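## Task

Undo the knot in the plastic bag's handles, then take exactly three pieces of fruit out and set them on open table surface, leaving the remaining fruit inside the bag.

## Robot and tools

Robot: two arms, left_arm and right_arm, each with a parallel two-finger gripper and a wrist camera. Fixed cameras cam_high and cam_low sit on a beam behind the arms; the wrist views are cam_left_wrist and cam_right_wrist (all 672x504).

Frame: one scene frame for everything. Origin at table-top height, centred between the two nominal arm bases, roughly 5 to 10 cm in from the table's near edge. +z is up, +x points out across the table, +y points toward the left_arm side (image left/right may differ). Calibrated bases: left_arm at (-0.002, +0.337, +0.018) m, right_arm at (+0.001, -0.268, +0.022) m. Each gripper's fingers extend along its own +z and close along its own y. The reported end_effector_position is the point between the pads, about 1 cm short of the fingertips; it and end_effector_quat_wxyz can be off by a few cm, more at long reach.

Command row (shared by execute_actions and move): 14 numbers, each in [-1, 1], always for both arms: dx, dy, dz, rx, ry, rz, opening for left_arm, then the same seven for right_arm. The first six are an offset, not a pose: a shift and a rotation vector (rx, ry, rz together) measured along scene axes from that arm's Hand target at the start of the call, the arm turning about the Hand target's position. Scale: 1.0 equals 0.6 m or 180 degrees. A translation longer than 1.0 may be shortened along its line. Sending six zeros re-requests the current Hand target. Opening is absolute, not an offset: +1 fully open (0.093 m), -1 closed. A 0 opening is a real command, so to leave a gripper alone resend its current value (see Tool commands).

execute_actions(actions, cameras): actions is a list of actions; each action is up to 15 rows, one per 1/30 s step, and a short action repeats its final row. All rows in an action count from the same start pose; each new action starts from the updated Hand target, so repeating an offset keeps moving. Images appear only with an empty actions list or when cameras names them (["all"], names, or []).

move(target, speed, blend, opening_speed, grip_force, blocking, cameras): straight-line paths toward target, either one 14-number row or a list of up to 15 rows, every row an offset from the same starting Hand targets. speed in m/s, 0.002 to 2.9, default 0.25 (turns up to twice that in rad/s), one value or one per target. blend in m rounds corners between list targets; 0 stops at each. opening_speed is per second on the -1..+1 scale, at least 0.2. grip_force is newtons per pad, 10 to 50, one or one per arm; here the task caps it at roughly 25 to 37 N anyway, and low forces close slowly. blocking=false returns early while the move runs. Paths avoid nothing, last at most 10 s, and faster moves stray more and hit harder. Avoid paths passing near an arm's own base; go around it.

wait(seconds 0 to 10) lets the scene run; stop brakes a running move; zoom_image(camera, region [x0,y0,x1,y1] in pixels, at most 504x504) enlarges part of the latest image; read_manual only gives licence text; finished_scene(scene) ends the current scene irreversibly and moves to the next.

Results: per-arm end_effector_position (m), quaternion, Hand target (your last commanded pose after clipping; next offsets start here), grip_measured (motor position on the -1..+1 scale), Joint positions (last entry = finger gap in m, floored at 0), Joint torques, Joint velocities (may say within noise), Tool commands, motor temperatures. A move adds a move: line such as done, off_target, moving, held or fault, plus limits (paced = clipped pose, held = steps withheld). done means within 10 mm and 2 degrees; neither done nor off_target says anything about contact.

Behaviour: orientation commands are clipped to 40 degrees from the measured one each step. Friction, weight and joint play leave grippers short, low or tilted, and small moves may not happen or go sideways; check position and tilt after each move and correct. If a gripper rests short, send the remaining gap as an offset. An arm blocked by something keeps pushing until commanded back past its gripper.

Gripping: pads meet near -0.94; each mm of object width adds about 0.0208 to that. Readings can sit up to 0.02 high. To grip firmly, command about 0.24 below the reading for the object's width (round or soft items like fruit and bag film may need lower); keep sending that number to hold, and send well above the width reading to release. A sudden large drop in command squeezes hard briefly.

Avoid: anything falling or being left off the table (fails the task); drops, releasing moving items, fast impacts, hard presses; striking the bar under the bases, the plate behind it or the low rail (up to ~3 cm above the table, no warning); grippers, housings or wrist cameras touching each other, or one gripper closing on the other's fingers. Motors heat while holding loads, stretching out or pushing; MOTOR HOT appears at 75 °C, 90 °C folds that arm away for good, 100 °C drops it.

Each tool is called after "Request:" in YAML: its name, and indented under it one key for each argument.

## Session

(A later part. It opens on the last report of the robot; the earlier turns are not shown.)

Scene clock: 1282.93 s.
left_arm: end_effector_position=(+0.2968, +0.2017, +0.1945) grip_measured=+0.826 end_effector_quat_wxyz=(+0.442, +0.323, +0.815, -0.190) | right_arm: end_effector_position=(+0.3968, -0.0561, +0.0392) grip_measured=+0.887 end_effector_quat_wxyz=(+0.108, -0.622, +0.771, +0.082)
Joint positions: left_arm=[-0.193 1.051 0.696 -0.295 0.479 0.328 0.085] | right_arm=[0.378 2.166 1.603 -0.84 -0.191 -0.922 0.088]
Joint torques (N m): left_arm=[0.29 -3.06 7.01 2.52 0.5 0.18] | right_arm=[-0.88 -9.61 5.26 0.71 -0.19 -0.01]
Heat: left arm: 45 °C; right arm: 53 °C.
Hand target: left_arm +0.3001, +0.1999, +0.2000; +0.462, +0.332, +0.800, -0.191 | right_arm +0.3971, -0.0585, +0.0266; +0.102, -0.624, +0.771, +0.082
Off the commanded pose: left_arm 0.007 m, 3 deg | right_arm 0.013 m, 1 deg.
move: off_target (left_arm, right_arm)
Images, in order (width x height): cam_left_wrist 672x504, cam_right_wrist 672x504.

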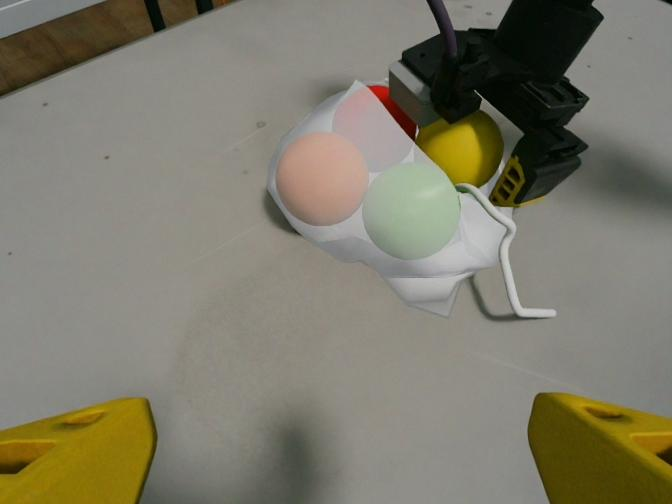

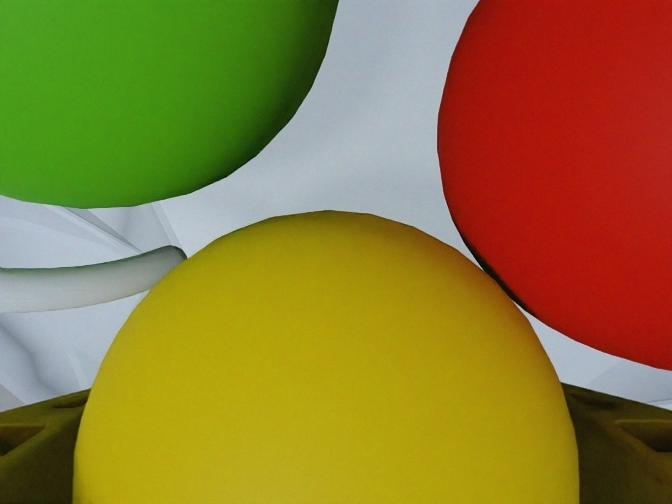

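Request:
move:
  target: [0, 0, 0, 0, 0, 0, 0.828, 0, 0, 0, 0, 0, 0, 0.2]
  speed: 0.05
  opening_speed: 0.8
  grip_force: [25, 22]
  cameras: ["cam_left_wrist", "cam_right_wrist"]

Scene clock: 1290.80 s.
left_arm: end_effector_position=(+0.2968, +0.2017, +0.1945) grip_measured=+0.826 end_effector_quat_wxyz=(+0.442, +0.323, +0.815, -0.190) | right_arm: end_effector_position=(+0.3969, -0.0561, +0.0392) grip_measured=+0.339 end_effector_quat_wxyz=(+0.108, -0.622, +0.771, +0.082)
Joint positions: left_arm=[-0.193 1.051 0.696 -0.295 0.479 0.328 0.085] | right_arm=[0.378 2.166 1.603 -0.839 -0.191 -0.922 0.061]
Joint torques (N m): left_arm=[0.24 -3.11 7.06 2.51 0.52 0.18] | right_arm=[-0.87 -9.52 5.15 0.74 -0.21 0.03]
Motor temperatures (°C): left_arm=[22 41 45 37 22 24 22] | right_arm=[24 53 38 28 25 26 24]
Heat: left arm: 45 °C; right arm: 53 °C.
Hand target: left_arm +0.3001, +0.1999, +0.2000; +0.462, +0.332, +0.800, -0.191 | right_arm +0.3970, -0.0585, +0.0266; +0.102, -0.624, +0.771, +0.082
Off the commanded pose: left_arm 0.007 m, 3 deg | right_arm 0.013 m, 1 deg.
grip_force (N): 25, 22
move: off_target (left_arm, right_arm)
Images, in order (width x height): cam_left_wrist 672x504, cam_right_wrist 672x504.

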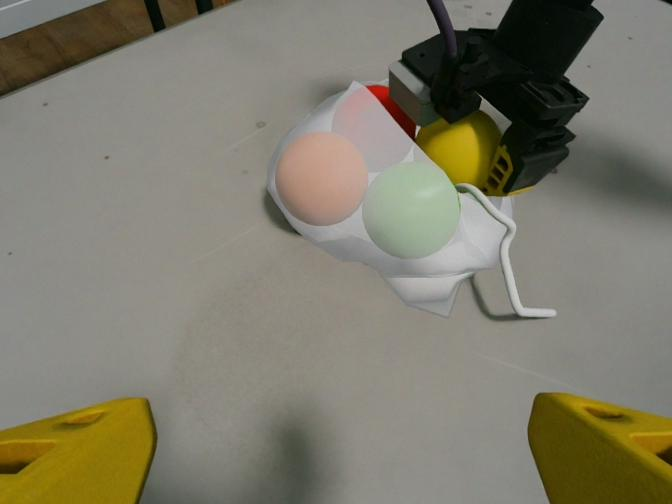

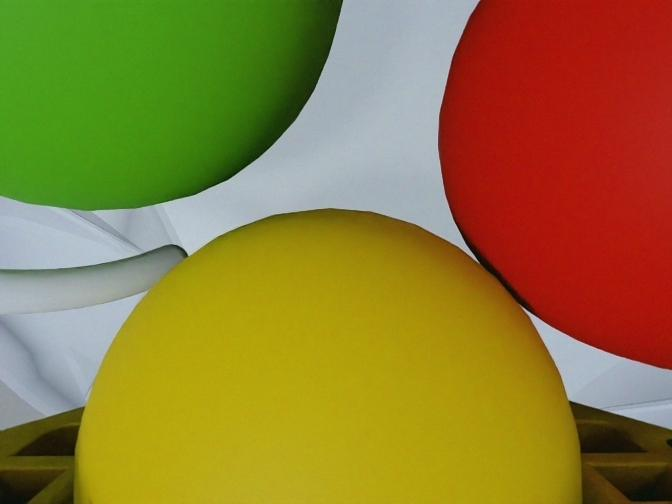

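Request:
move:
  target: [0, 0, 0, 0, 0, 0, 0.828, 0, 0.004, 0.14, 0, 0, 0, 0.2]
  speed: 0.06
  cameras: ["cam_left_wrist", "cam_right_wrist"]

Scene clock: 1295.50 s.
left_arm: end_effector_position=(+0.2968, +0.2017, +0.1945) grip_measured=+0.826 end_effector_quat_wxyz=(+0.442, +0.323, +0.815, -0.190) | right_arm: end_effector_position=(+0.3920, -0.0593, +0.0830) grip_measured=+0.309 end_effector_quat_wxyz=(+0.075, -0.621, +0.775, +0.090)
Joint positions: left_arm=[-0.193 1.051 0.696 -0.295 0.479 0.328 0.085] | right_arm=[0.378 2.166 1.791 -1.097 -0.191 -0.922 0.06]
Joint torques (N m): left_arm=[0.25 -3.07 7.08 2.5 0.52 0.16] | right_arm=[0.01 -15.24 9.03 0.26 -0.2 0.15]
Heat: left arm: 45 °C; right arm: 54 °C.
Hand target: left_arm +0.3001, +0.1999, +0.2000; +0.462, +0.332, +0.800, -0.191 | right_arm +0.3971, -0.0560, +0.1106; +0.102, -0.624, +0.771, +0.082
Off the commanded pose: left_arm 0.007 m, 3 deg | right_arm 0.028 m, 3 deg.
grip_force (N): 25, 22
move: off_target (left_arm, right_arm)
Images, in order (width x height): cam_left_wrist 672x504, cam_right_wrist 672x504.

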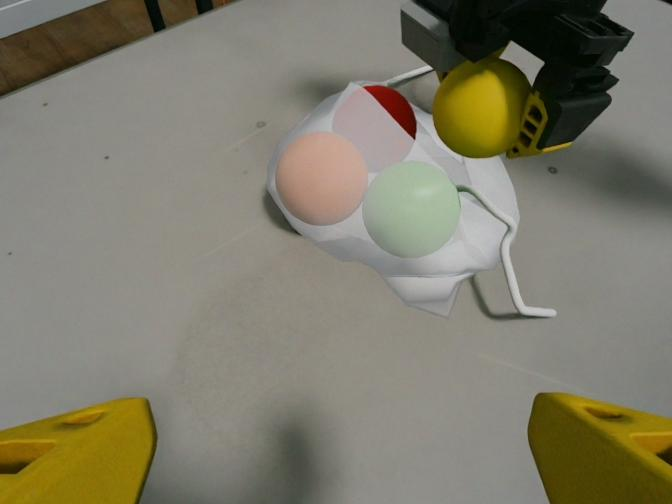

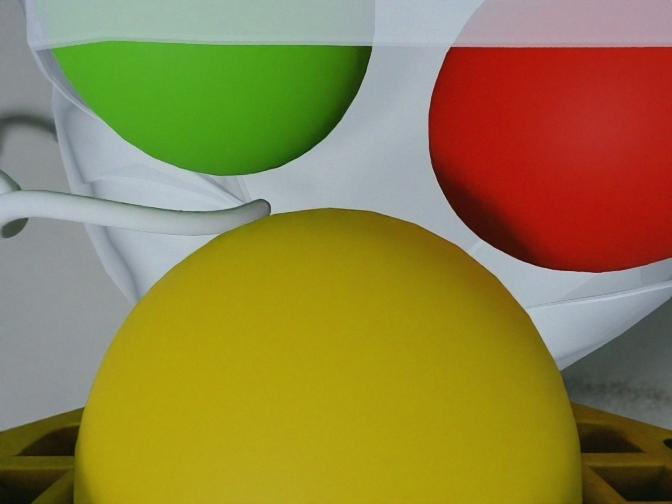

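Request:
move:
  target:
    - [0, 0, 0, 0, 0, 0, 0.828, 0, 0, 0.149, 0, 0, 0, 0.2]
    - [0, 0, 0, 0, 0, 0, 0.828, -0.0618, -0.4567, 0.0823, 0, 0, -0.267, 0.2]
  speed: 0.18
  blend: [0.02, 0]
  cameras: ["cam_left_wrist", "cam_right_wrist"]

Scene clock: 1305.77 s.
left_arm: end_effector_position=(+0.2968, +0.2017, +0.1946) grip_measured=+0.826 end_effector_quat_wxyz=(+0.442, +0.323, +0.815, -0.190) | right_arm: end_effector_position=(+0.3593, -0.3281, +0.1485) grip_measured=+0.309 end_effector_quat_wxyz=(+0.106, -0.260, +0.959, +0.047)
Joint positions: left_arm=[-0.193 1.051 0.696 -0.294 0.479 0.328 0.085] | right_arm=[-0.281 1.767 1.509 -1.16 -0.167 -0.757 0.06]
Joint torques (N m): left_arm=[0.29 -3.06 6.98 2.48 0.51 0.18] | right_arm=[-0.57 -11.81 5.38 0.7 -0.08 0.2]
Motor temperatures (°C): left_arm=[22 39 44 39 22 24 22] | right_arm=[24 58 40 27 25 26 25]
Heat: left arm: 44 °C; right arm: 58 °C.
Hand target: left_arm +0.3001, +0.1999, +0.2000; +0.462, +0.332, +0.800, -0.191 | right_arm +0.3599, -0.3300, +0.1599; +0.126, -0.256, +0.958, +0.033
Off the commanded pose: left_arm 0.007 m, 3 deg | right_arm 0.012 m, 3 deg.
grip_force (N): 25, 22
move: off_target (left_arm, right_arm)
Images, in order (width x height): cam_left_wrist 672x504, cam_right_wrist 672x504.

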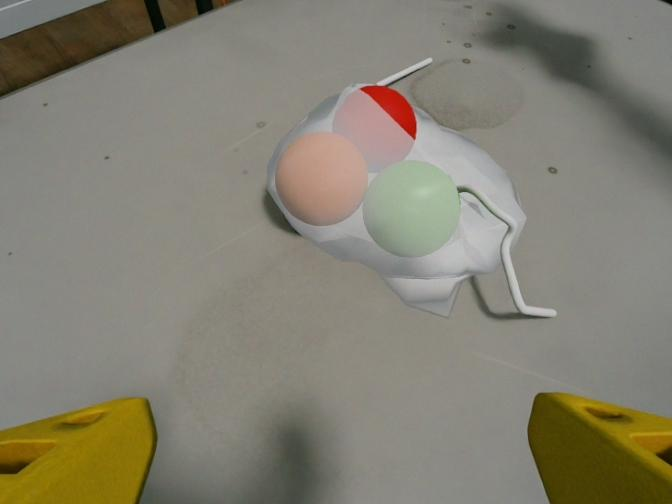

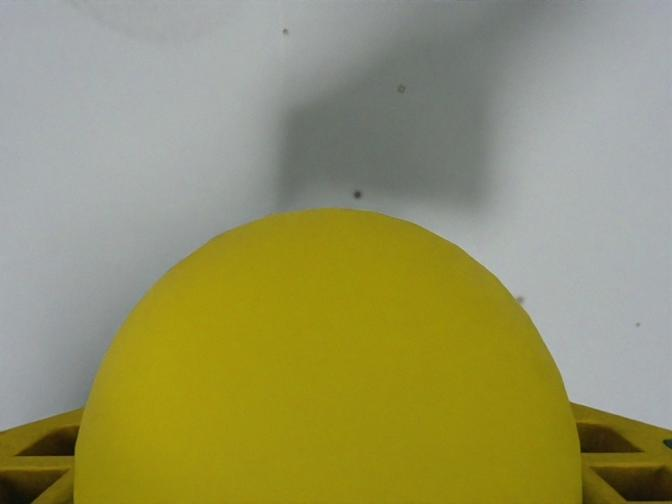

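Request:
move:
  target: [0, 0, 0, 0, 0, 0, 0.828, 0, 0, -0.14, 0, 0, 0, 0.2]
  speed: 0.1
  cameras: []

Scene clock: 1311.17 s.
left_arm: end_effector_position=(+0.2968, +0.2017, +0.1946) grip_measured=+0.826 end_effector_quat_wxyz=(+0.442, +0.323, +0.815, -0.190) | right_arm: end_effector_position=(+0.3595, -0.3269, +0.0834) grip_measured=+0.309 end_effector_quat_wxyz=(+0.129, -0.261, +0.956, +0.035)
Joint positions: left_arm=[-0.193 1.051 0.696 -0.294 0.479 0.328 0.085] | right_arm=[-0.281 1.762 1.232 -0.834 -0.167 -0.757 0.06]
Joint torques (N m): left_arm=[0.24 -3.03 6.99 2.5 0.52 0.18] | right_arm=[-1.05 -7.02 5.3 0.81 -0.12 0.15]
Motor temperatures (°C): left_arm=[22 39 44 39 22 24 22] | right_arm=[24 57 39 27 25 26 25]
Heat: left arm: 44 °C; right arm: 57 °C.
Hand target: left_arm +0.3001, +0.1999, +0.2000; +0.462, +0.332, +0.800, -0.191 | right_arm +0.3600, -0.3300, +0.0760; +0.127, -0.256, +0.958, +0.033
Off the commanded pose: left_arm 0.007 m, 3 deg | right_arm 0.008 m, 1 deg.
grip_force (N): 25, 22
move: off_target (left_arm)
No camera images: "cameras" was empty.

Request:
move:
  target: [0, 0, 0, 0, 0, 0, 0.828, 0, 0, -0.058, 0, 0, 0, 0.2]
  speed: 0.06
  cameras: ["cam_right_wrist"]

Scene clock: 1314.57 s.
left_arm: end_effector_position=(+0.2968, +0.2017, +0.1946) grip_measured=+0.826 end_effector_quat_wxyz=(+0.442, +0.323, +0.815, -0.190) | right_arm: end_effector_position=(+0.3603, -0.3265, +0.0487) grip_measured=+0.309 end_effector_quat_wxyz=(+0.129, -0.261, +0.956, +0.035)
Joint positions: left_arm=[-0.193 1.051 0.696 -0.294 0.479 0.328 0.085] | right_arm=[-0.281 1.812 1.147 -0.699 -0.167 -0.757 0.06]
Joint torques (N m): left_arm=[0.25 -3.07 7.05 2.5 0.53 0.17] | right_arm=[-1.18 -7.09 5.24 0.84 -0.11 0.17]
Motor temperatures (°C): left_arm=[22 38 44 39 22 24 22] | right_arm=[24 56 39 27 25 26 25]
Heat: left arm: 44 °C; right arm: 56 °C.
Hand target: left_arm +0.3001, +0.1999, +0.2000; +0.462, +0.332, +0.800, -0.191 | right_arm +0.3600, -0.3300, +0.0412; +0.127, -0.256, +0.958, +0.033
Off the commanded pose: left_arm 0.007 m, 3 deg | right_arm 0.008 m, 1 deg.
grip_force (N): 25, 22
move: off_target (left_arm)
Images, in order (width x height): cam_right_wrist 672x504.

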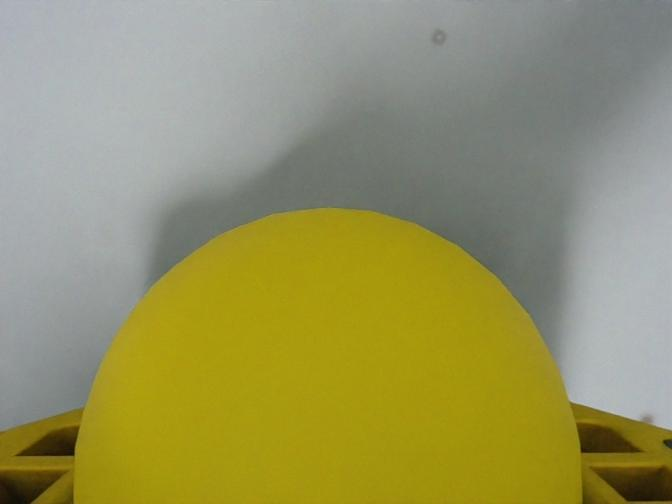

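Request:
move:
  target: [0, 0, 0, 0, 0, 0, 0.828, 0, 0, -0.0125, 0, 0, 0, 0.2]
  speed: 0.04
  cameras: []

Scene clock: 1319.80 s.
left_arm: end_effector_position=(+0.2968, +0.2017, +0.1946) grip_measured=+0.826 end_effector_quat_wxyz=(+0.442, +0.323, +0.815, -0.190) | right_arm: end_effector_position=(+0.3608, -0.3265, +0.0418) grip_measured=+0.309 end_effector_quat_wxyz=(+0.130, -0.261, +0.956, +0.034)
Joint positions: left_arm=[-0.193 1.051 0.696 -0.294 0.479 0.328 0.085] | right_arm=[-0.281 1.824 1.132 -0.67 -0.167 -0.757 0.06]
Joint torques (N m): left_arm=[0.27 -3.14 7.01 2.52 0.52 0.19] | right_arm=[-1.13 -7.06 4.93 0.82 -0.12 0.16]
Motor temperatures (°C): left_arm=[22 38 44 39 22 24 22] | right_arm=[24 55 39 27 25 26 25]
Heat: left arm: 44 °C; right arm: 55 °C.
Hand target: left_arm +0.3001, +0.1999, +0.2000; +0.462, +0.332, +0.800, -0.191 | right_arm +0.3600, -0.3300, +0.0337; +0.127, -0.256, +0.958, +0.033
Off the commanded pose: left_arm 0.007 m, 3 deg | right_arm 0.009 m, 1 deg.
grip_force (N): 25, 22
move: off_target (left_arm)
No camera images: "cameras" was empty.

Request:
move:
  target:
    - [0, 0, 0, 0, 0, 0, 0.828, 0, 0, -0.006, 0, 0, 0, 0.2]
    - [0, 0, 0, 0, 0, 0, 0.828, 0, 0, -0.006, 0, 0, 0, 0.9]
  speed: 0.03
  opening_speed: 0.6
  cameras: ["cam_right_wrist", "cam_left_wrist"]

Scene clock: 1324.17 s.
left_arm: end_effector_position=(+0.2968, +0.2017, +0.1946) grip_measured=+0.826 end_effector_quat_wxyz=(+0.442, +0.323, +0.815, -0.190) | right_arm: end_effector_position=(+0.3622, -0.3268, +0.0406) grip_measured=+0.897 end_effector_quat_wxyz=(+0.134, -0.262, +0.955, +0.032)
Joint positions: left_arm=[-0.193 1.051 0.696 -0.294 0.479 0.328 0.085] | right_arm=[-0.281 1.824 1.125 -0.654 -0.167 -0.757 0.088]
Joint torques (N m): left_arm=[0.29 -3.1 6.97 2.5 0.53 0.18] | right_arm=[-1.16 -6.57 5.04 0.81 -0.15 0.15]
Motor temperatures (°C): left_arm=[22 38 44 40 22 24 22] | right_arm=[24 55 38 27 25 26 25]
Heat: left arm: 44 °C; right arm: 55 °C.
Hand target: left_arm +0.3001, +0.1999, +0.2000; +0.462, +0.332, +0.800, -0.191 | right_arm +0.3600, -0.3300, +0.0301; +0.127, -0.256, +0.958, +0.033
Off the commanded pose: left_arm 0.007 m, 3 deg | right_arm 0.011 m, 1 deg.
grip_force (N): 25, 22
move: off_target (left_arm, right_arm); target 2's new opening was sent with right_arm's hand 0.011 m and 1 deg from that target
Images, in order (width x height): cam_left_wrist 672x504, cam_right_wrist 672x504.

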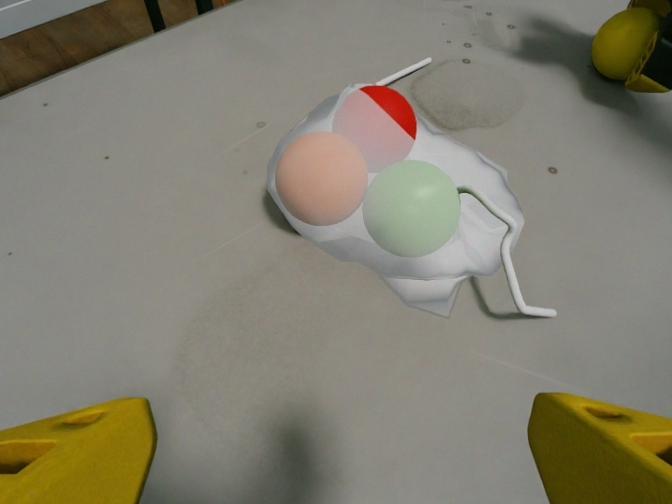

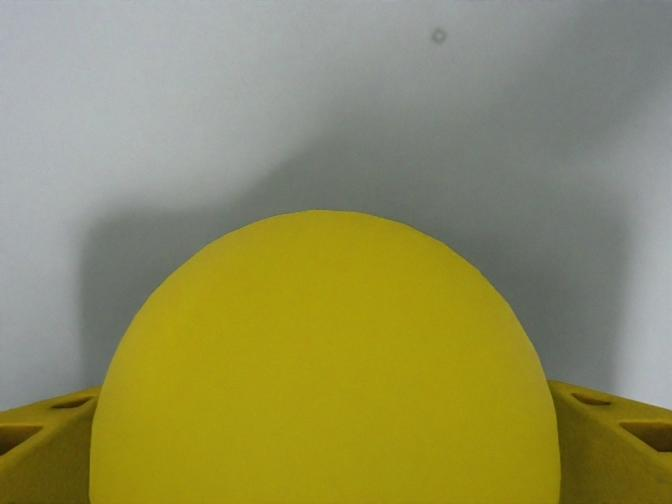

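Request:
move:
  target:
    - [0, 0, 0, 0, 0, 0, 0.828, 0, 0, 0, 0, 0, 0, 1]
    - [0, 0, 0, 0, 0, 0, 0.828, 0, 0, 0.06, 0, 0, 0, 1]
    - [0, 0, 0, 0, 0, 0, 0.828, 0, 0, 0.25, 0, 0, 0, 1]
  speed: [0.05, 0.06, 0.15]
  blend: [0, 0.01, 0]
  cameras: ["cam_right_wrist", "cam_left_wrist"]

Scene clock: 1331.40 s.
left_arm: end_effector_position=(+0.2969, +0.2017, +0.1947) grip_measured=+0.826 end_effector_quat_wxyz=(+0.442, +0.323, +0.815, -0.190) | right_arm: end_effector_position=(+0.3605, -0.3286, +0.1625) grip_measured=+1.000 end_effector_quat_wxyz=(+0.113, -0.259, +0.958, +0.043)
Joint positions: left_arm=[-0.193 1.051 0.696 -0.294 0.479 0.328 0.085] | right_arm=[-0.281 1.756 1.549 -1.194 -0.167 -0.755 0.093]
Joint torques (N m): left_arm=[0.21 -3.02 7.1 2.5 0.53 0.2] | right_arm=[-0.39 -10.63 8.84 0.35 -0.12 0.22]
Heat: left arm: 44 °C; right arm: 54 °C.
Hand target: left_arm +0.3001, +0.1999, +0.2001; +0.462, +0.332, +0.800, -0.191 | right_arm +0.3599, -0.3300, +0.1800; +0.126, -0.256, +0.958, +0.033
Off the commanded pose: left_arm 0.007 m, 3 deg | right_arm 0.018 m, 2 deg.
grip_force (N): 25, 22
move: off_target (left_arm, right_arm)
Images, in order (width x height): cam_left_wrist 672x504, cam_right_wrist 672x504.

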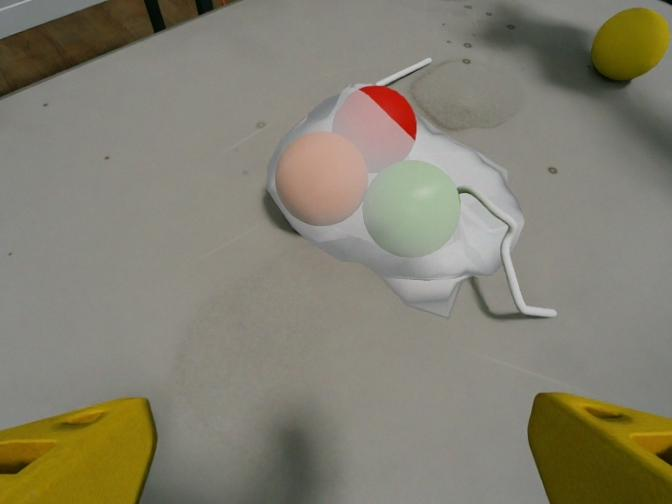

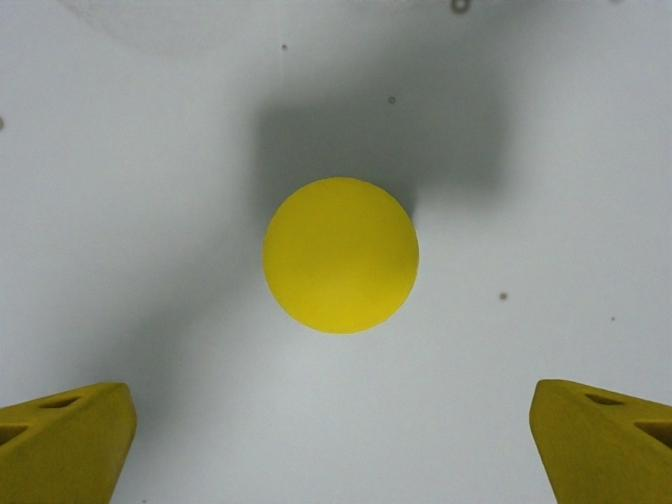

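Request:
move:
  target: [0, 0, 0, 0, 0, 0, 0.828, 0.0668, 0.4, 0.04, 0, 0, 0.267, 0.7]
  speed: 0.25
  cameras: ["cam_right_wrist", "cam_left_wrist"]

Scene clock: 1337.03 s.
left_arm: end_effector_position=(+0.2969, +0.2017, +0.1947) grip_measured=+0.826 end_effector_quat_wxyz=(+0.442, +0.323, +0.815, -0.190) | right_arm: end_effector_position=(+0.4004, -0.0945, +0.2066) grip_measured=+0.703 end_effector_quat_wxyz=(+0.108, -0.618, +0.775, +0.075)
Joint positions: left_arm=[-0.193 1.051 0.696 -0.294 0.479 0.328 0.085] | right_arm=[0.303 2.117 2.207 -1.5 -0.189 -0.986 0.079]
Joint torques (N m): left_arm=[0.25 -3.08 7.12 2.5 0.52 0.18] | right_arm=[0.12 -8.87 8.61 0.35 -0.3 0.03]
Heat: left arm: 44 °C; right arm: 54 °C.
Hand target: left_arm +0.3001, +0.1999, +0.2001; +0.462, +0.332, +0.800, -0.191 | right_arm +0.4001, -0.0901, +0.2041; +0.102, -0.624, +0.771, +0.082
Off the commanded pose: left_arm 0.007 m, 3 deg | right_arm 0.005 m, 1 deg.
grip_force (N): 25, 22
move: off_target (left_arm)
Images, in order (width x height): cam_left_wrist 672x504, cam_right_wrist 672x504.

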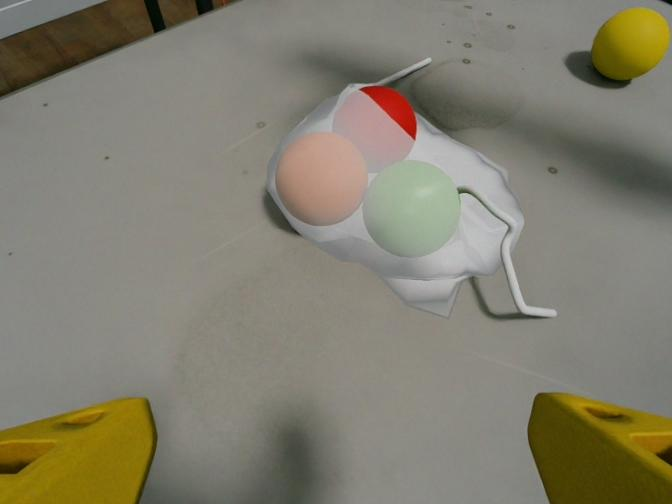

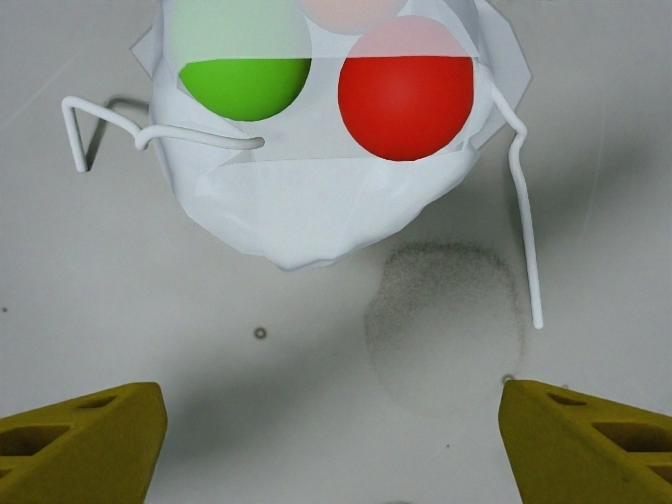

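Request:
zoom_image:
  camera: "cam_right_wrist"
  region: [120, 0, 560, 290]

Scaled by 1.145 from the camera's 672x504 image, which has a finer 960x720 frame.

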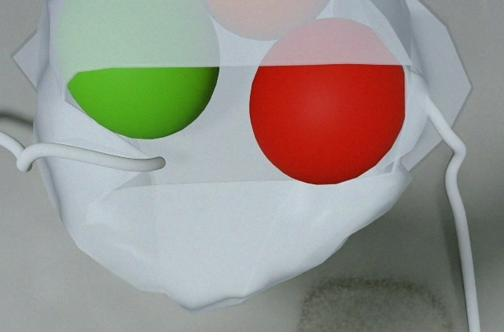

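Request:
move:
  target: [0, 0, 0, 0, 0, 0, 0.828, 0.0165, 0.0952, -0.1818, 0, 0, 0, -1]
  speed: 0.15
  grip_force: [50, 50]
  cameras: ["cam_right_wrist", "cam_left_wrist"]

Scene clock: 1416.33 s.
left_arm: end_effector_position=(+0.2969, +0.2017, +0.1947) grip_measured=+0.826 end_effector_quat_wxyz=(+0.442, +0.323, +0.815, -0.190) | right_arm: end_effector_position=(+0.4093, -0.0371, +0.1051) grip_measured=-0.983 end_effector_quat_wxyz=(+0.106, -0.624, +0.770, +0.083)
Joint positions: left_arm=[-0.193 1.051 0.696 -0.294 0.479 0.328 0.085] | right_arm=[0.408 2.201 1.926 -1.127 -0.189 -0.897 0]
Joint torques (N m): left_arm=[0.23 -2.97 7.01 2.49 0.51 0.2] | right_arm=[0.55 -10.32 5.78 0.75 -0.12 0.19]
Motor temperatures (°C): left_arm=[22 34 44 45 22 24 22] | right_arm=[24 55 42 26 25 26 24]
Heat: left arm: 45 °C; right arm: 55 °C.
Hand target: left_arm +0.3001, +0.1999, +0.2000; +0.462, +0.332, +0.800, -0.191 | right_arm +0.4099, -0.0329, +0.0951; +0.102, -0.624, +0.771, +0.082
Off the commanded pose: left_arm 0.006 m, 3 deg | right_arm 0.011 m, 0 deg.
move: off_target (left_arm, right_arm)
Images, in order (width x height): cam_left_wrist 672x504, cam_right_wrist 672x504.

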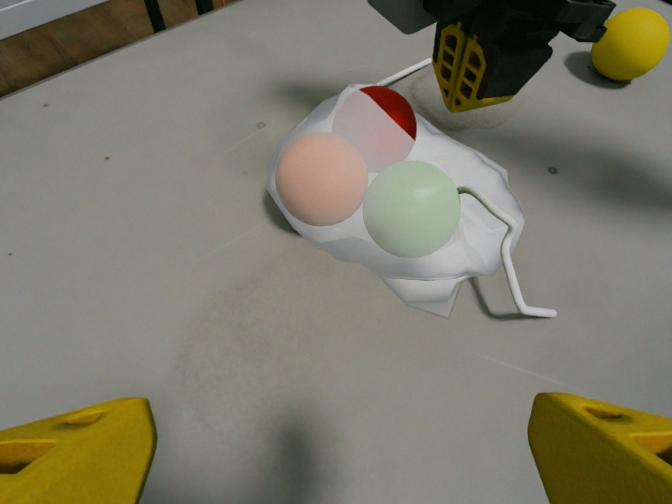

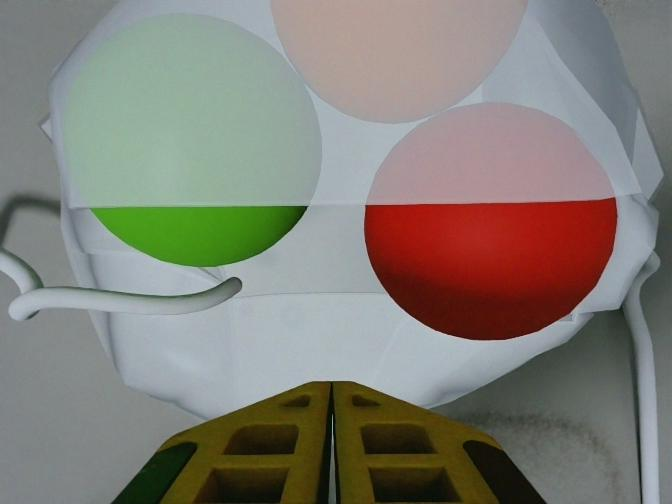

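Request:
zoom_image:
  camera: "cam_right_wrist"
  region: [340, 90, 672, 380]

Request:
zoom_image:
  camera: "cam_right_wrist"
  region: [30, 170, 400, 440]

Scaled by 1.518 from the camera's 672x504 image, which has a finer 960x720 frame.

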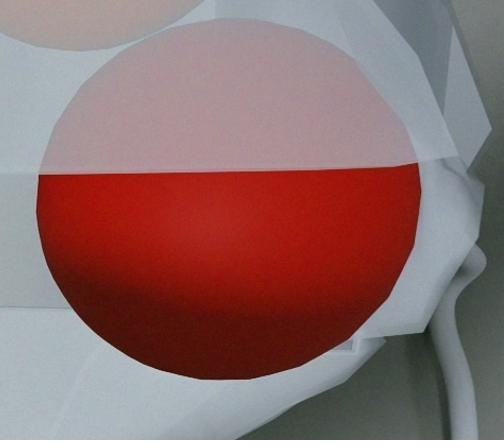

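Scaled by 1.362 from the camera's 672x504 image, which has a finer 960x720 frame.

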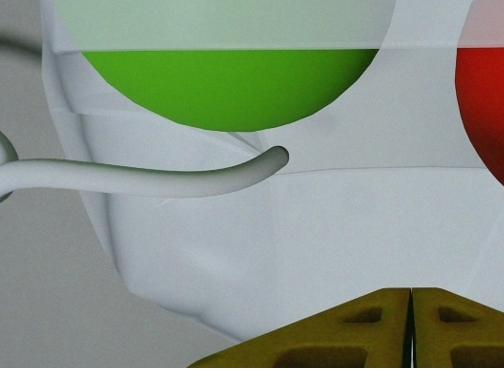

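Request:
move:
  target: [0, 0, 0, 0, 0, 0, 0.828, 0.0772, -0.0645, 0.01, 0.1467, -0.0312, 0, 0.89]
  speed: 0.15
  cameras: ["cam_right_wrist", "cam_left_wrist"]

Scene clock: 1450.67 s.
left_arm: end_effector_position=(+0.2970, +0.2017, +0.1948) grip_measured=+0.826 end_effector_quat_wxyz=(+0.442, +0.323, +0.815, -0.190) | right_arm: end_effector_position=(+0.4543, -0.0735, +0.0858) grip_measured=+0.887 end_effector_quat_wxyz=(+0.255, -0.582, +0.738, +0.228)
Joint positions: left_arm=[-0.193 1.051 0.696 -0.293 0.479 0.328 0.085] | right_arm=[0.165 2.201 1.714 -0.781 -0.62 -1.034 0.088]
Joint torques (N m): left_arm=[0.23 -3.11 7.08 2.48 0.5 0.18] | right_arm=[-0.62 -14.98 5.26 0.95 -0.69 0.04]
Motor temperatures (°C): left_arm=[22 34 44 47 22 24 22] | right_arm=[24 60 40 26 25 26 24]
Heat: left arm: 47 °C; right arm: 60 °C.
Hand target: left_arm +0.3001, +0.1999, +0.2000; +0.462, +0.332, +0.800, -0.191 | right_arm +0.4563, -0.0717, +0.1011; +0.279, -0.587, +0.726, +0.225
Off the commanded pose: left_arm 0.006 m, 3 deg | right_arm 0.016 m, 3 deg.
move: off_target (left_arm, right_arm)
Images, in order (width x height): cam_left_wrist 672x504, cam_right_wrist 672x504.

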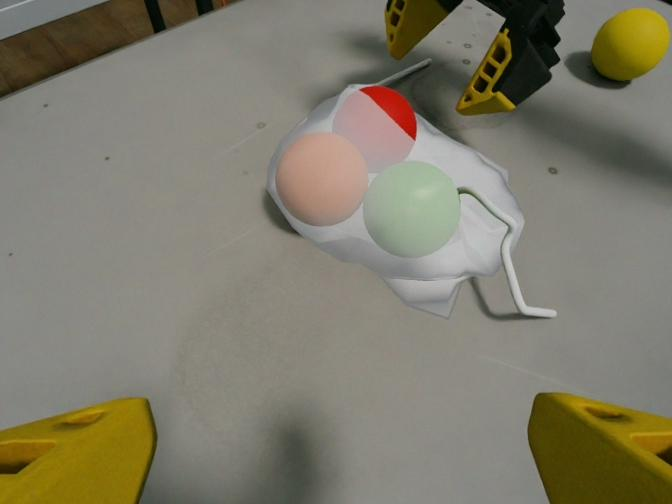

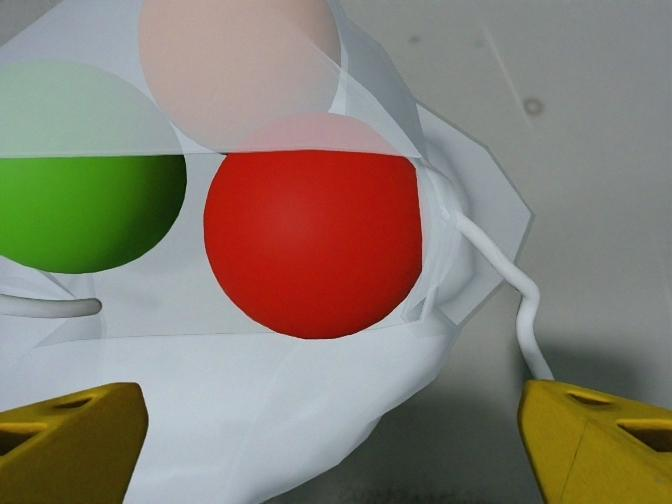

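Request:
move:
  target:
    - [0.03, 0.02, 0.02, 0, 0, 0, -1, 0, -0.05, 0.06, 0, 0, 0, 0.89]
    - [0.3332, -0.2082, -0.1, 0.0862, 0.109, 0.0714, -1, -0.1605, -0.2138, 0.1482, 0.1138, -0.0616, -0.1801, 0.89]
  speed: 0.22
  blend: [0.02, 0]
  cameras: ["cam_right_wrist", "cam_left_wrist", "cam_high"]

Scene clock: 1524.13 s.
left_arm: end_effector_position=(+0.5025, +0.0752, +0.1435) grip_measured=-0.987 end_effector_quat_wxyz=(+0.304, +0.266, +0.910, -0.090) | right_arm: end_effector_position=(+0.3607, -0.1996, +0.1821) grip_measured=+0.887 end_effector_quat_wxyz=(+0.480, -0.322, +0.789, +0.208)
Joint positions: left_arm=[-0.466 2.171 1.892 -0.643 0.051 0.09 0] | right_arm=[-0.178 1.342 0.767 -0.134 -0.784 -0.546 0.088]
Joint torques (N m): left_arm=[-0.7 -9.54 10.89 1.22 -0.13 -0.12] | right_arm=[-0.84 -7.05 5.72 1.75 -0.52 0.23]
Motor temperatures (°C): left_arm=[22 33 44 49 22 24 22] | right_arm=[24 78 38 27 25 26 24]
Heat: left arm: 49 °C; right arm: 78 °C. Fold the right arm in close to its base, or ease its load, before you think long.
Hand target: left_arm +0.5000, +0.0751, +0.1400; +0.289, +0.262, +0.917, -0.083 | right_arm +0.3600, -0.1999, +0.1900; +0.496, -0.323, +0.779, +0.206
Off the commanded pose: left_arm 0.004 m, 2 deg | right_arm 0.008 m, 2 deg.
MOTOR HOT: joint 2 (shoulder) of the right arm reports 78 °C; the controller's stop level is 90 °C. To cool a motor, set the load down, stop pushing, or move to a pose that needs little force.
move: done
Images, in order (width x height): cam_high 672x504, cam_left_wrist 672x504, cam_right_wrist 672x504.

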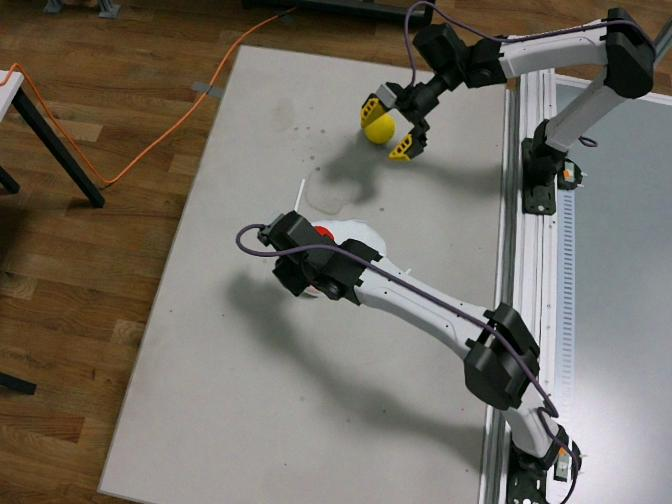

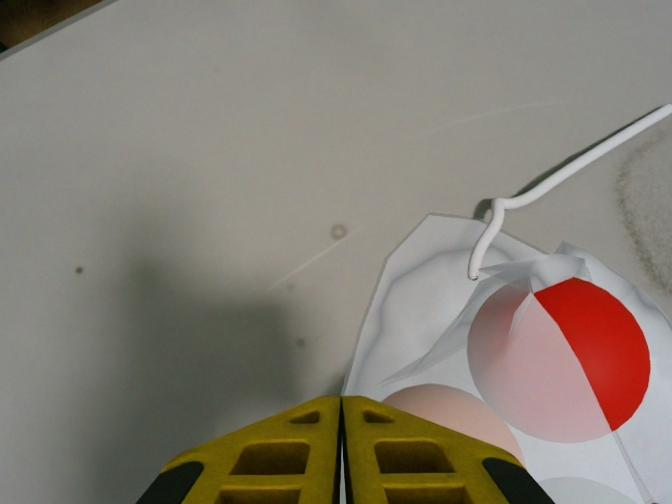

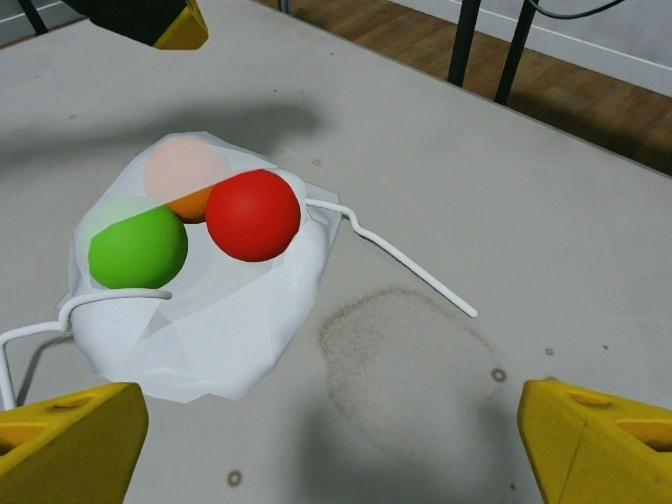

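Request:
move:
  target: [0, 0, 0, 0, 0, 0, -1, -0.1333, -0.1333, -0.0333, -0.022, 0.0526, -0.2499, 0.89]
  speed: 0.25
  cameras: []

Scene clock: 1535.20 s.
left_arm: end_effector_position=(+0.5024, +0.0752, +0.1434) grip_measured=-0.987 end_effector_quat_wxyz=(+0.304, +0.266, +0.910, -0.090) | right_arm: end_effector_position=(+0.2881, -0.2819, +0.1819) grip_measured=+0.887 end_effector_quat_wxyz=(+0.481, -0.002, +0.876, -0.003)
Joint positions: left_arm=[-0.466 2.171 1.892 -0.644 0.051 0.09 0] | right_arm=[-0.104 0.755 0.502 -0.305 -0.038 -0.056 0.088]
Joint torques (N m): left_arm=[-0.7 -9.46 10.78 1.24 -0.12 -0.13] | right_arm=[0.69 -1.83 6.52 1.4 0.08 0.21]
Motor temperatures (°C): left_arm=[22 35 47 47 22 24 22] | right_arm=[24 69 38 29 25 26 24]
Heat: left arm: 47 °C; right arm: 69 °C.
Hand target: left_arm +0.5000, +0.0751, +0.1400; +0.289, +0.262, +0.917, -0.083 | right_arm +0.2800, -0.2799, +0.1700; +0.462, +0.000, +0.887, +0.000
Off the commanded pose: left_arm 0.004 m, 2 deg | right_arm 0.015 m, 3 deg.
MOTOR HOT: cleared for the motors of the right arm.
move: off_target (right_arm)
No camera images: "cameras" was empty.

Request:
move:
  target:
    - [0.0333, -0.0467, -0.0417, 0, 0, 0, -1, 0, 0, 0, 0, 0, 0, 0.89]
    - [0.0333, -0.0467, -0.158, 0, 0, 0, -1, 0, 0, 0, 0, 0, 0, 0.89]
  speed: 0.15
  blend: [0.01, 0]
  cameras: ["cam_left_wrist", "cam_high"]

Scene clock: 1552.00 s.
left_arm: end_effector_position=(+0.5176, +0.0491, +0.0574) grip_measured=-0.987 end_effector_quat_wxyz=(+0.285, +0.268, +0.916, -0.087) | right_arm: end_effector_position=(+0.2881, -0.2820, +0.1819) grip_measured=+0.887 end_effector_quat_wxyz=(+0.481, -0.002, +0.877, -0.003)
Joint positions: left_arm=[-0.496 2.37 1.904 -0.495 0.034 0.064 0] | right_arm=[-0.104 0.755 0.502 -0.305 -0.038 -0.056 0.088]
Joint torques (N m): left_arm=[-0.55 -10.35 6.5 2.08 -0.13 -0.1] | right_arm=[0.73 -1.74 6.49 1.38 0.11 0.23]
Motor temperatures (°C): left_arm=[22 38 49 46 22 24 22] | right_arm=[24 59 39 30 25 26 24]
Heat: left arm: 49 °C; right arm: 59 °C.
Hand target: left_arm +0.5200, +0.0469, +0.0453; +0.289, +0.262, +0.917, -0.084 | right_arm +0.2800, -0.2798, +0.1700; +0.462, +0.000, +0.887, +0.000
Off the commanded pose: left_arm 0.013 m, 1 deg | right_arm 0.015 m, 3 deg.
move: off_target (left_arm, right_arm)
Images, in order (width x height): cam_high 672x504, cam_left_wrist 672x504.

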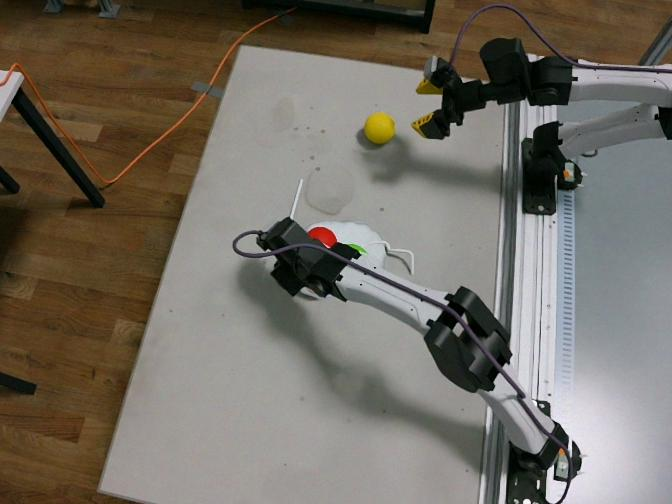

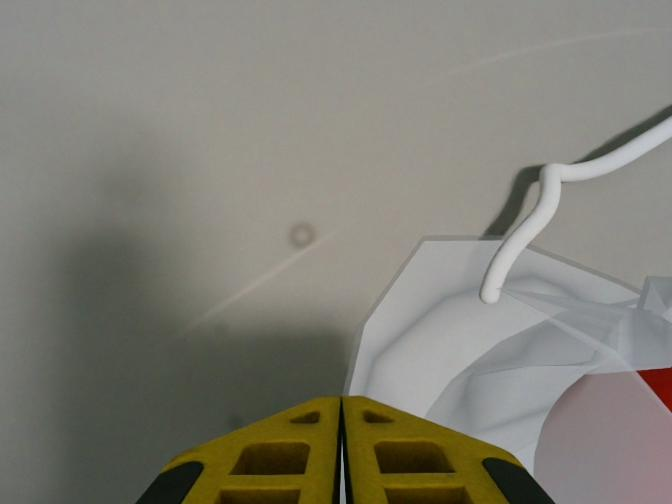

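Request:
move:
  target:
    - [0, 0, -0.0158, 0, 0, 0, -1, 0, 0, 0, 0, 0, 0, 0.89]
    - [-0.075, -0.072, -0.0158, 0, 0, 0, -1, 0, 0, 0, 0, 0, 0, 0.89]
  speed: 0.07
  blend: [0.005, 0]
  cameras: ["cam_left_wrist", "cam_high"]

Scene clock: 1556.57 s.
left_arm: end_effector_position=(+0.4709, +0.0086, +0.0221) grip_measured=-0.987 end_effector_quat_wxyz=(+0.265, +0.270, +0.922, -0.079) | right_arm: end_effector_position=(+0.2881, -0.2820, +0.1819) grip_measured=+0.887 end_effector_quat_wxyz=(+0.481, -0.002, +0.877, -0.003)
Joint positions: left_arm=[-0.617 2.37 1.778 -0.414 -0.038 -0.034 0] | right_arm=[-0.104 0.755 0.502 -0.305 -0.038 -0.056 0.088]
Joint torques (N m): left_arm=[-0.73 -13.65 6.16 1.96 -0.19 -0.12] | right_arm=[0.66 -1.88 6.41 1.37 0.08 0.24]
Motor temperatures (°C): left_arm=[22 41 49 46 22 24 22] | right_arm=[24 57 39 30 25 26 24]
Heat: left arm: 49 °C; right arm: 57 °C.
Hand target: left_arm +0.4750, +0.0038, +0.0357; +0.289, +0.262, +0.917, -0.083 | right_arm +0.2800, -0.2798, +0.1700; +0.462, +0.000, +0.887, +0.000
Off the commanded pose: left_arm 0.015 m, 3 deg | right_arm 0.015 m, 3 deg.
move: off_target (left_arm, right_arm); blend cut to 0.0049 m at target 1
Images, in order (width x height): cam_high 672x504, cam_left_wrist 672x504.

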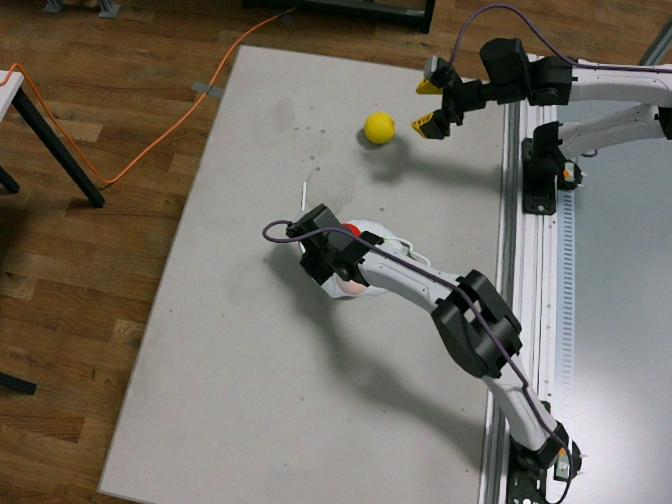

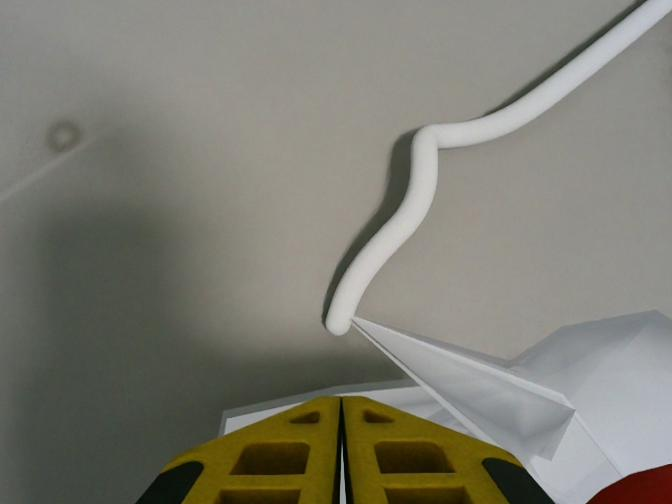

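Request:
move:
  target:
    - [0.035, 0.035, 0.02, 0, 0, 0, -1, 0, 0, 0, 0, 0, 0, 0.89]
    - [0.04, 0.06, 0.22, 0, 0, 0, -1, 0, 0, 0, 0, 0, 0, 0.89]
  speed: 0.12
  blend: [0.015, 0]
  cameras: ["cam_left_wrist", "cam_high"]

Scene clock: 1561.17 s.
left_arm: end_effector_position=(+0.5033, +0.0379, +0.1460) grip_measured=-0.987 end_effector_quat_wxyz=(+0.286, +0.256, +0.920, -0.076) | right_arm: end_effector_position=(+0.2881, -0.2820, +0.1819) grip_measured=+0.887 end_effector_quat_wxyz=(+0.481, -0.002, +0.877, -0.003)
Joint positions: left_arm=[-0.542 2.307 2.15 -0.809 -0.02 0.009 0] | right_arm=[-0.104 0.755 0.502 -0.305 -0.038 -0.056 0.088]
Joint torques (N m): left_arm=[-0.05 -13.75 10.55 1.16 0.21 0.17] | right_arm=[0.59 -1.76 6.39 1.37 0.07 0.17]
Motor temperatures (°C): left_arm=[22 45 48 46 22 24 22] | right_arm=[24 55 39 30 25 26 24]
Heat: left arm: 48 °C; right arm: 55 °C.
Hand target: left_arm +0.4990, +0.0398, +0.1676; +0.289, +0.262, +0.917, -0.083 | right_arm +0.2800, -0.2798, +0.1700; +0.462, +0.000, +0.887, +0.000
Off the commanded pose: left_arm 0.022 m, 1 deg | right_arm 0.015 m, 3 deg.
move: off_target (left_arm, right_arm)
Images, in order (width x height): cam_high 672x504, cam_left_wrist 672x504.

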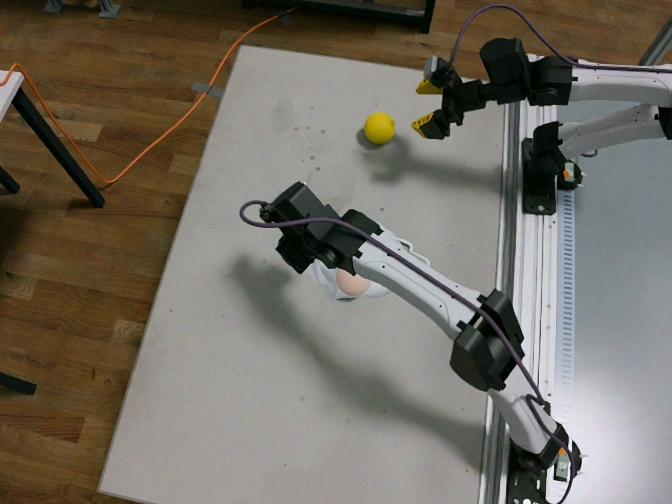

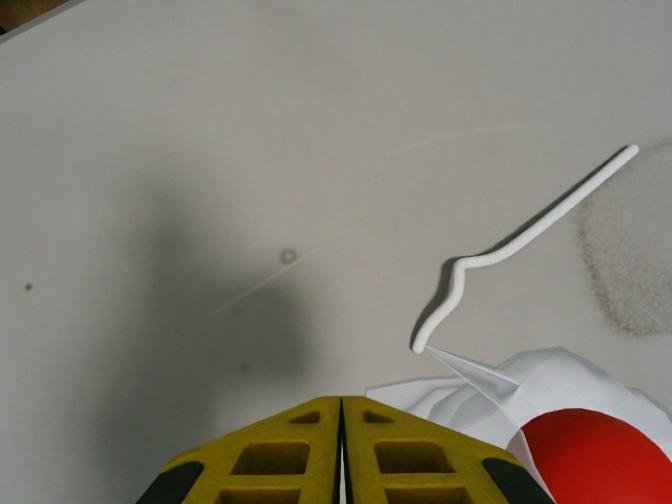

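Request:
move:
  target: [-0.3317, 0.267, 0.054, -0.0862, -0.109, -0.0714, 0.828, 0.1333, 0.12, 0.0333, 0.022, -0.0526, 0.2499, 0.89]
  speed: 0.25
  cameras: ["cam_left_wrist", "cam_right_wrist", "cam_high"]

Scene clock: 1569.40 s.
left_arm: end_effector_position=(+0.2978, +0.2017, +0.1947) grip_measured=+0.826 end_effector_quat_wxyz=(+0.443, +0.323, +0.814, -0.189) | right_arm: end_effector_position=(+0.3496, -0.2066, +0.1766) grip_measured=+0.888 end_effector_quat_wxyz=(+0.477, -0.312, +0.794, +0.212)
Joint positions: left_arm=[-0.192 1.054 0.696 -0.289 0.479 0.328 0.085] | right_arm=[-0.212 1.31 0.728 -0.15 -0.806 -0.555 0.088]
Joint torques (N m): left_arm=[0.2 -3.33 7.12 2.45 0.55 0.16] | right_arm=[-0.9 -3.74 10 1.6 -0.55 0.07]
Heat: left arm: 48 °C; right arm: 53 °C.
Hand target: left_arm +0.3000, +0.2001, +0.2000; +0.462, +0.332, +0.800, -0.191 | right_arm +0.3600, -0.2080, +0.1899; +0.496, -0.323, +0.779, +0.206
Off the commanded pose: left_arm 0.006 m, 3 deg | right_arm 0.017 m, 3 deg.
move: off_target (left_arm, right_arm)
Images, in order (width x height): cam_high 672x504, cam_left_wrist 672x504, cam_right_wrist 672x504.

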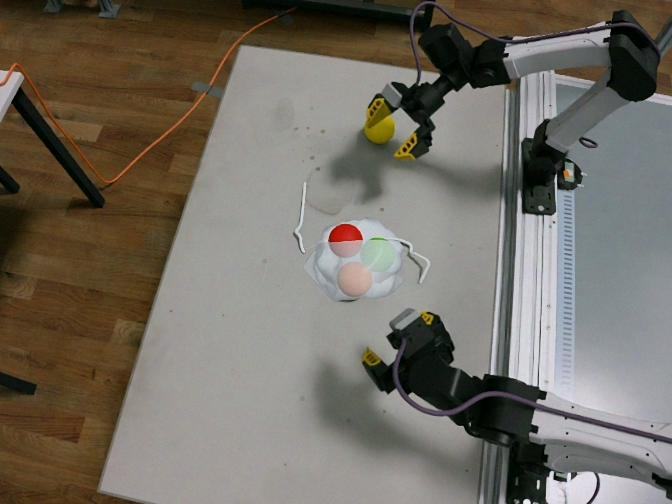

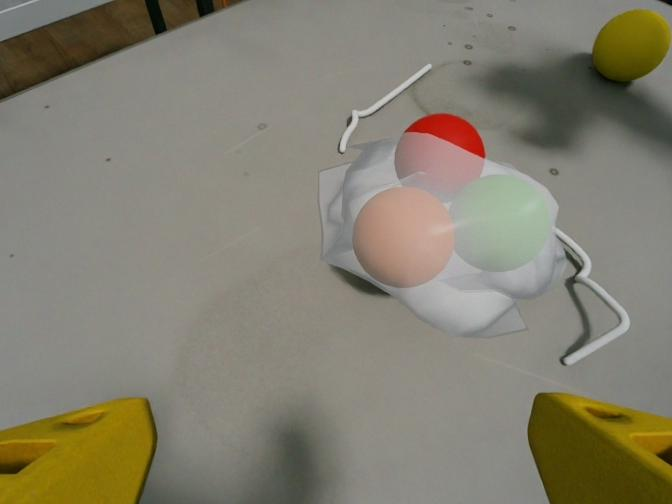

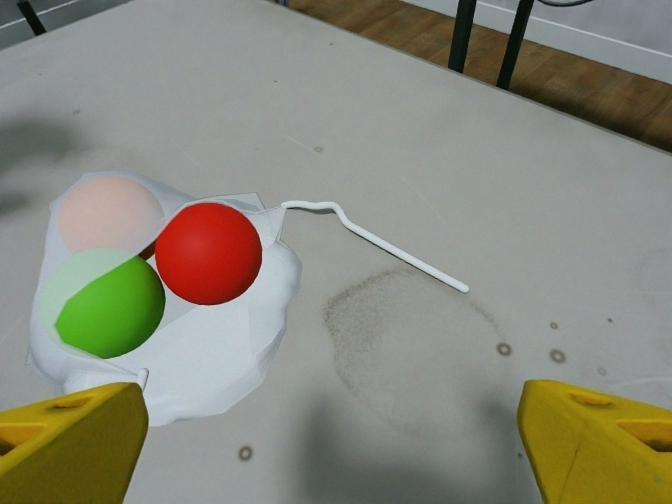

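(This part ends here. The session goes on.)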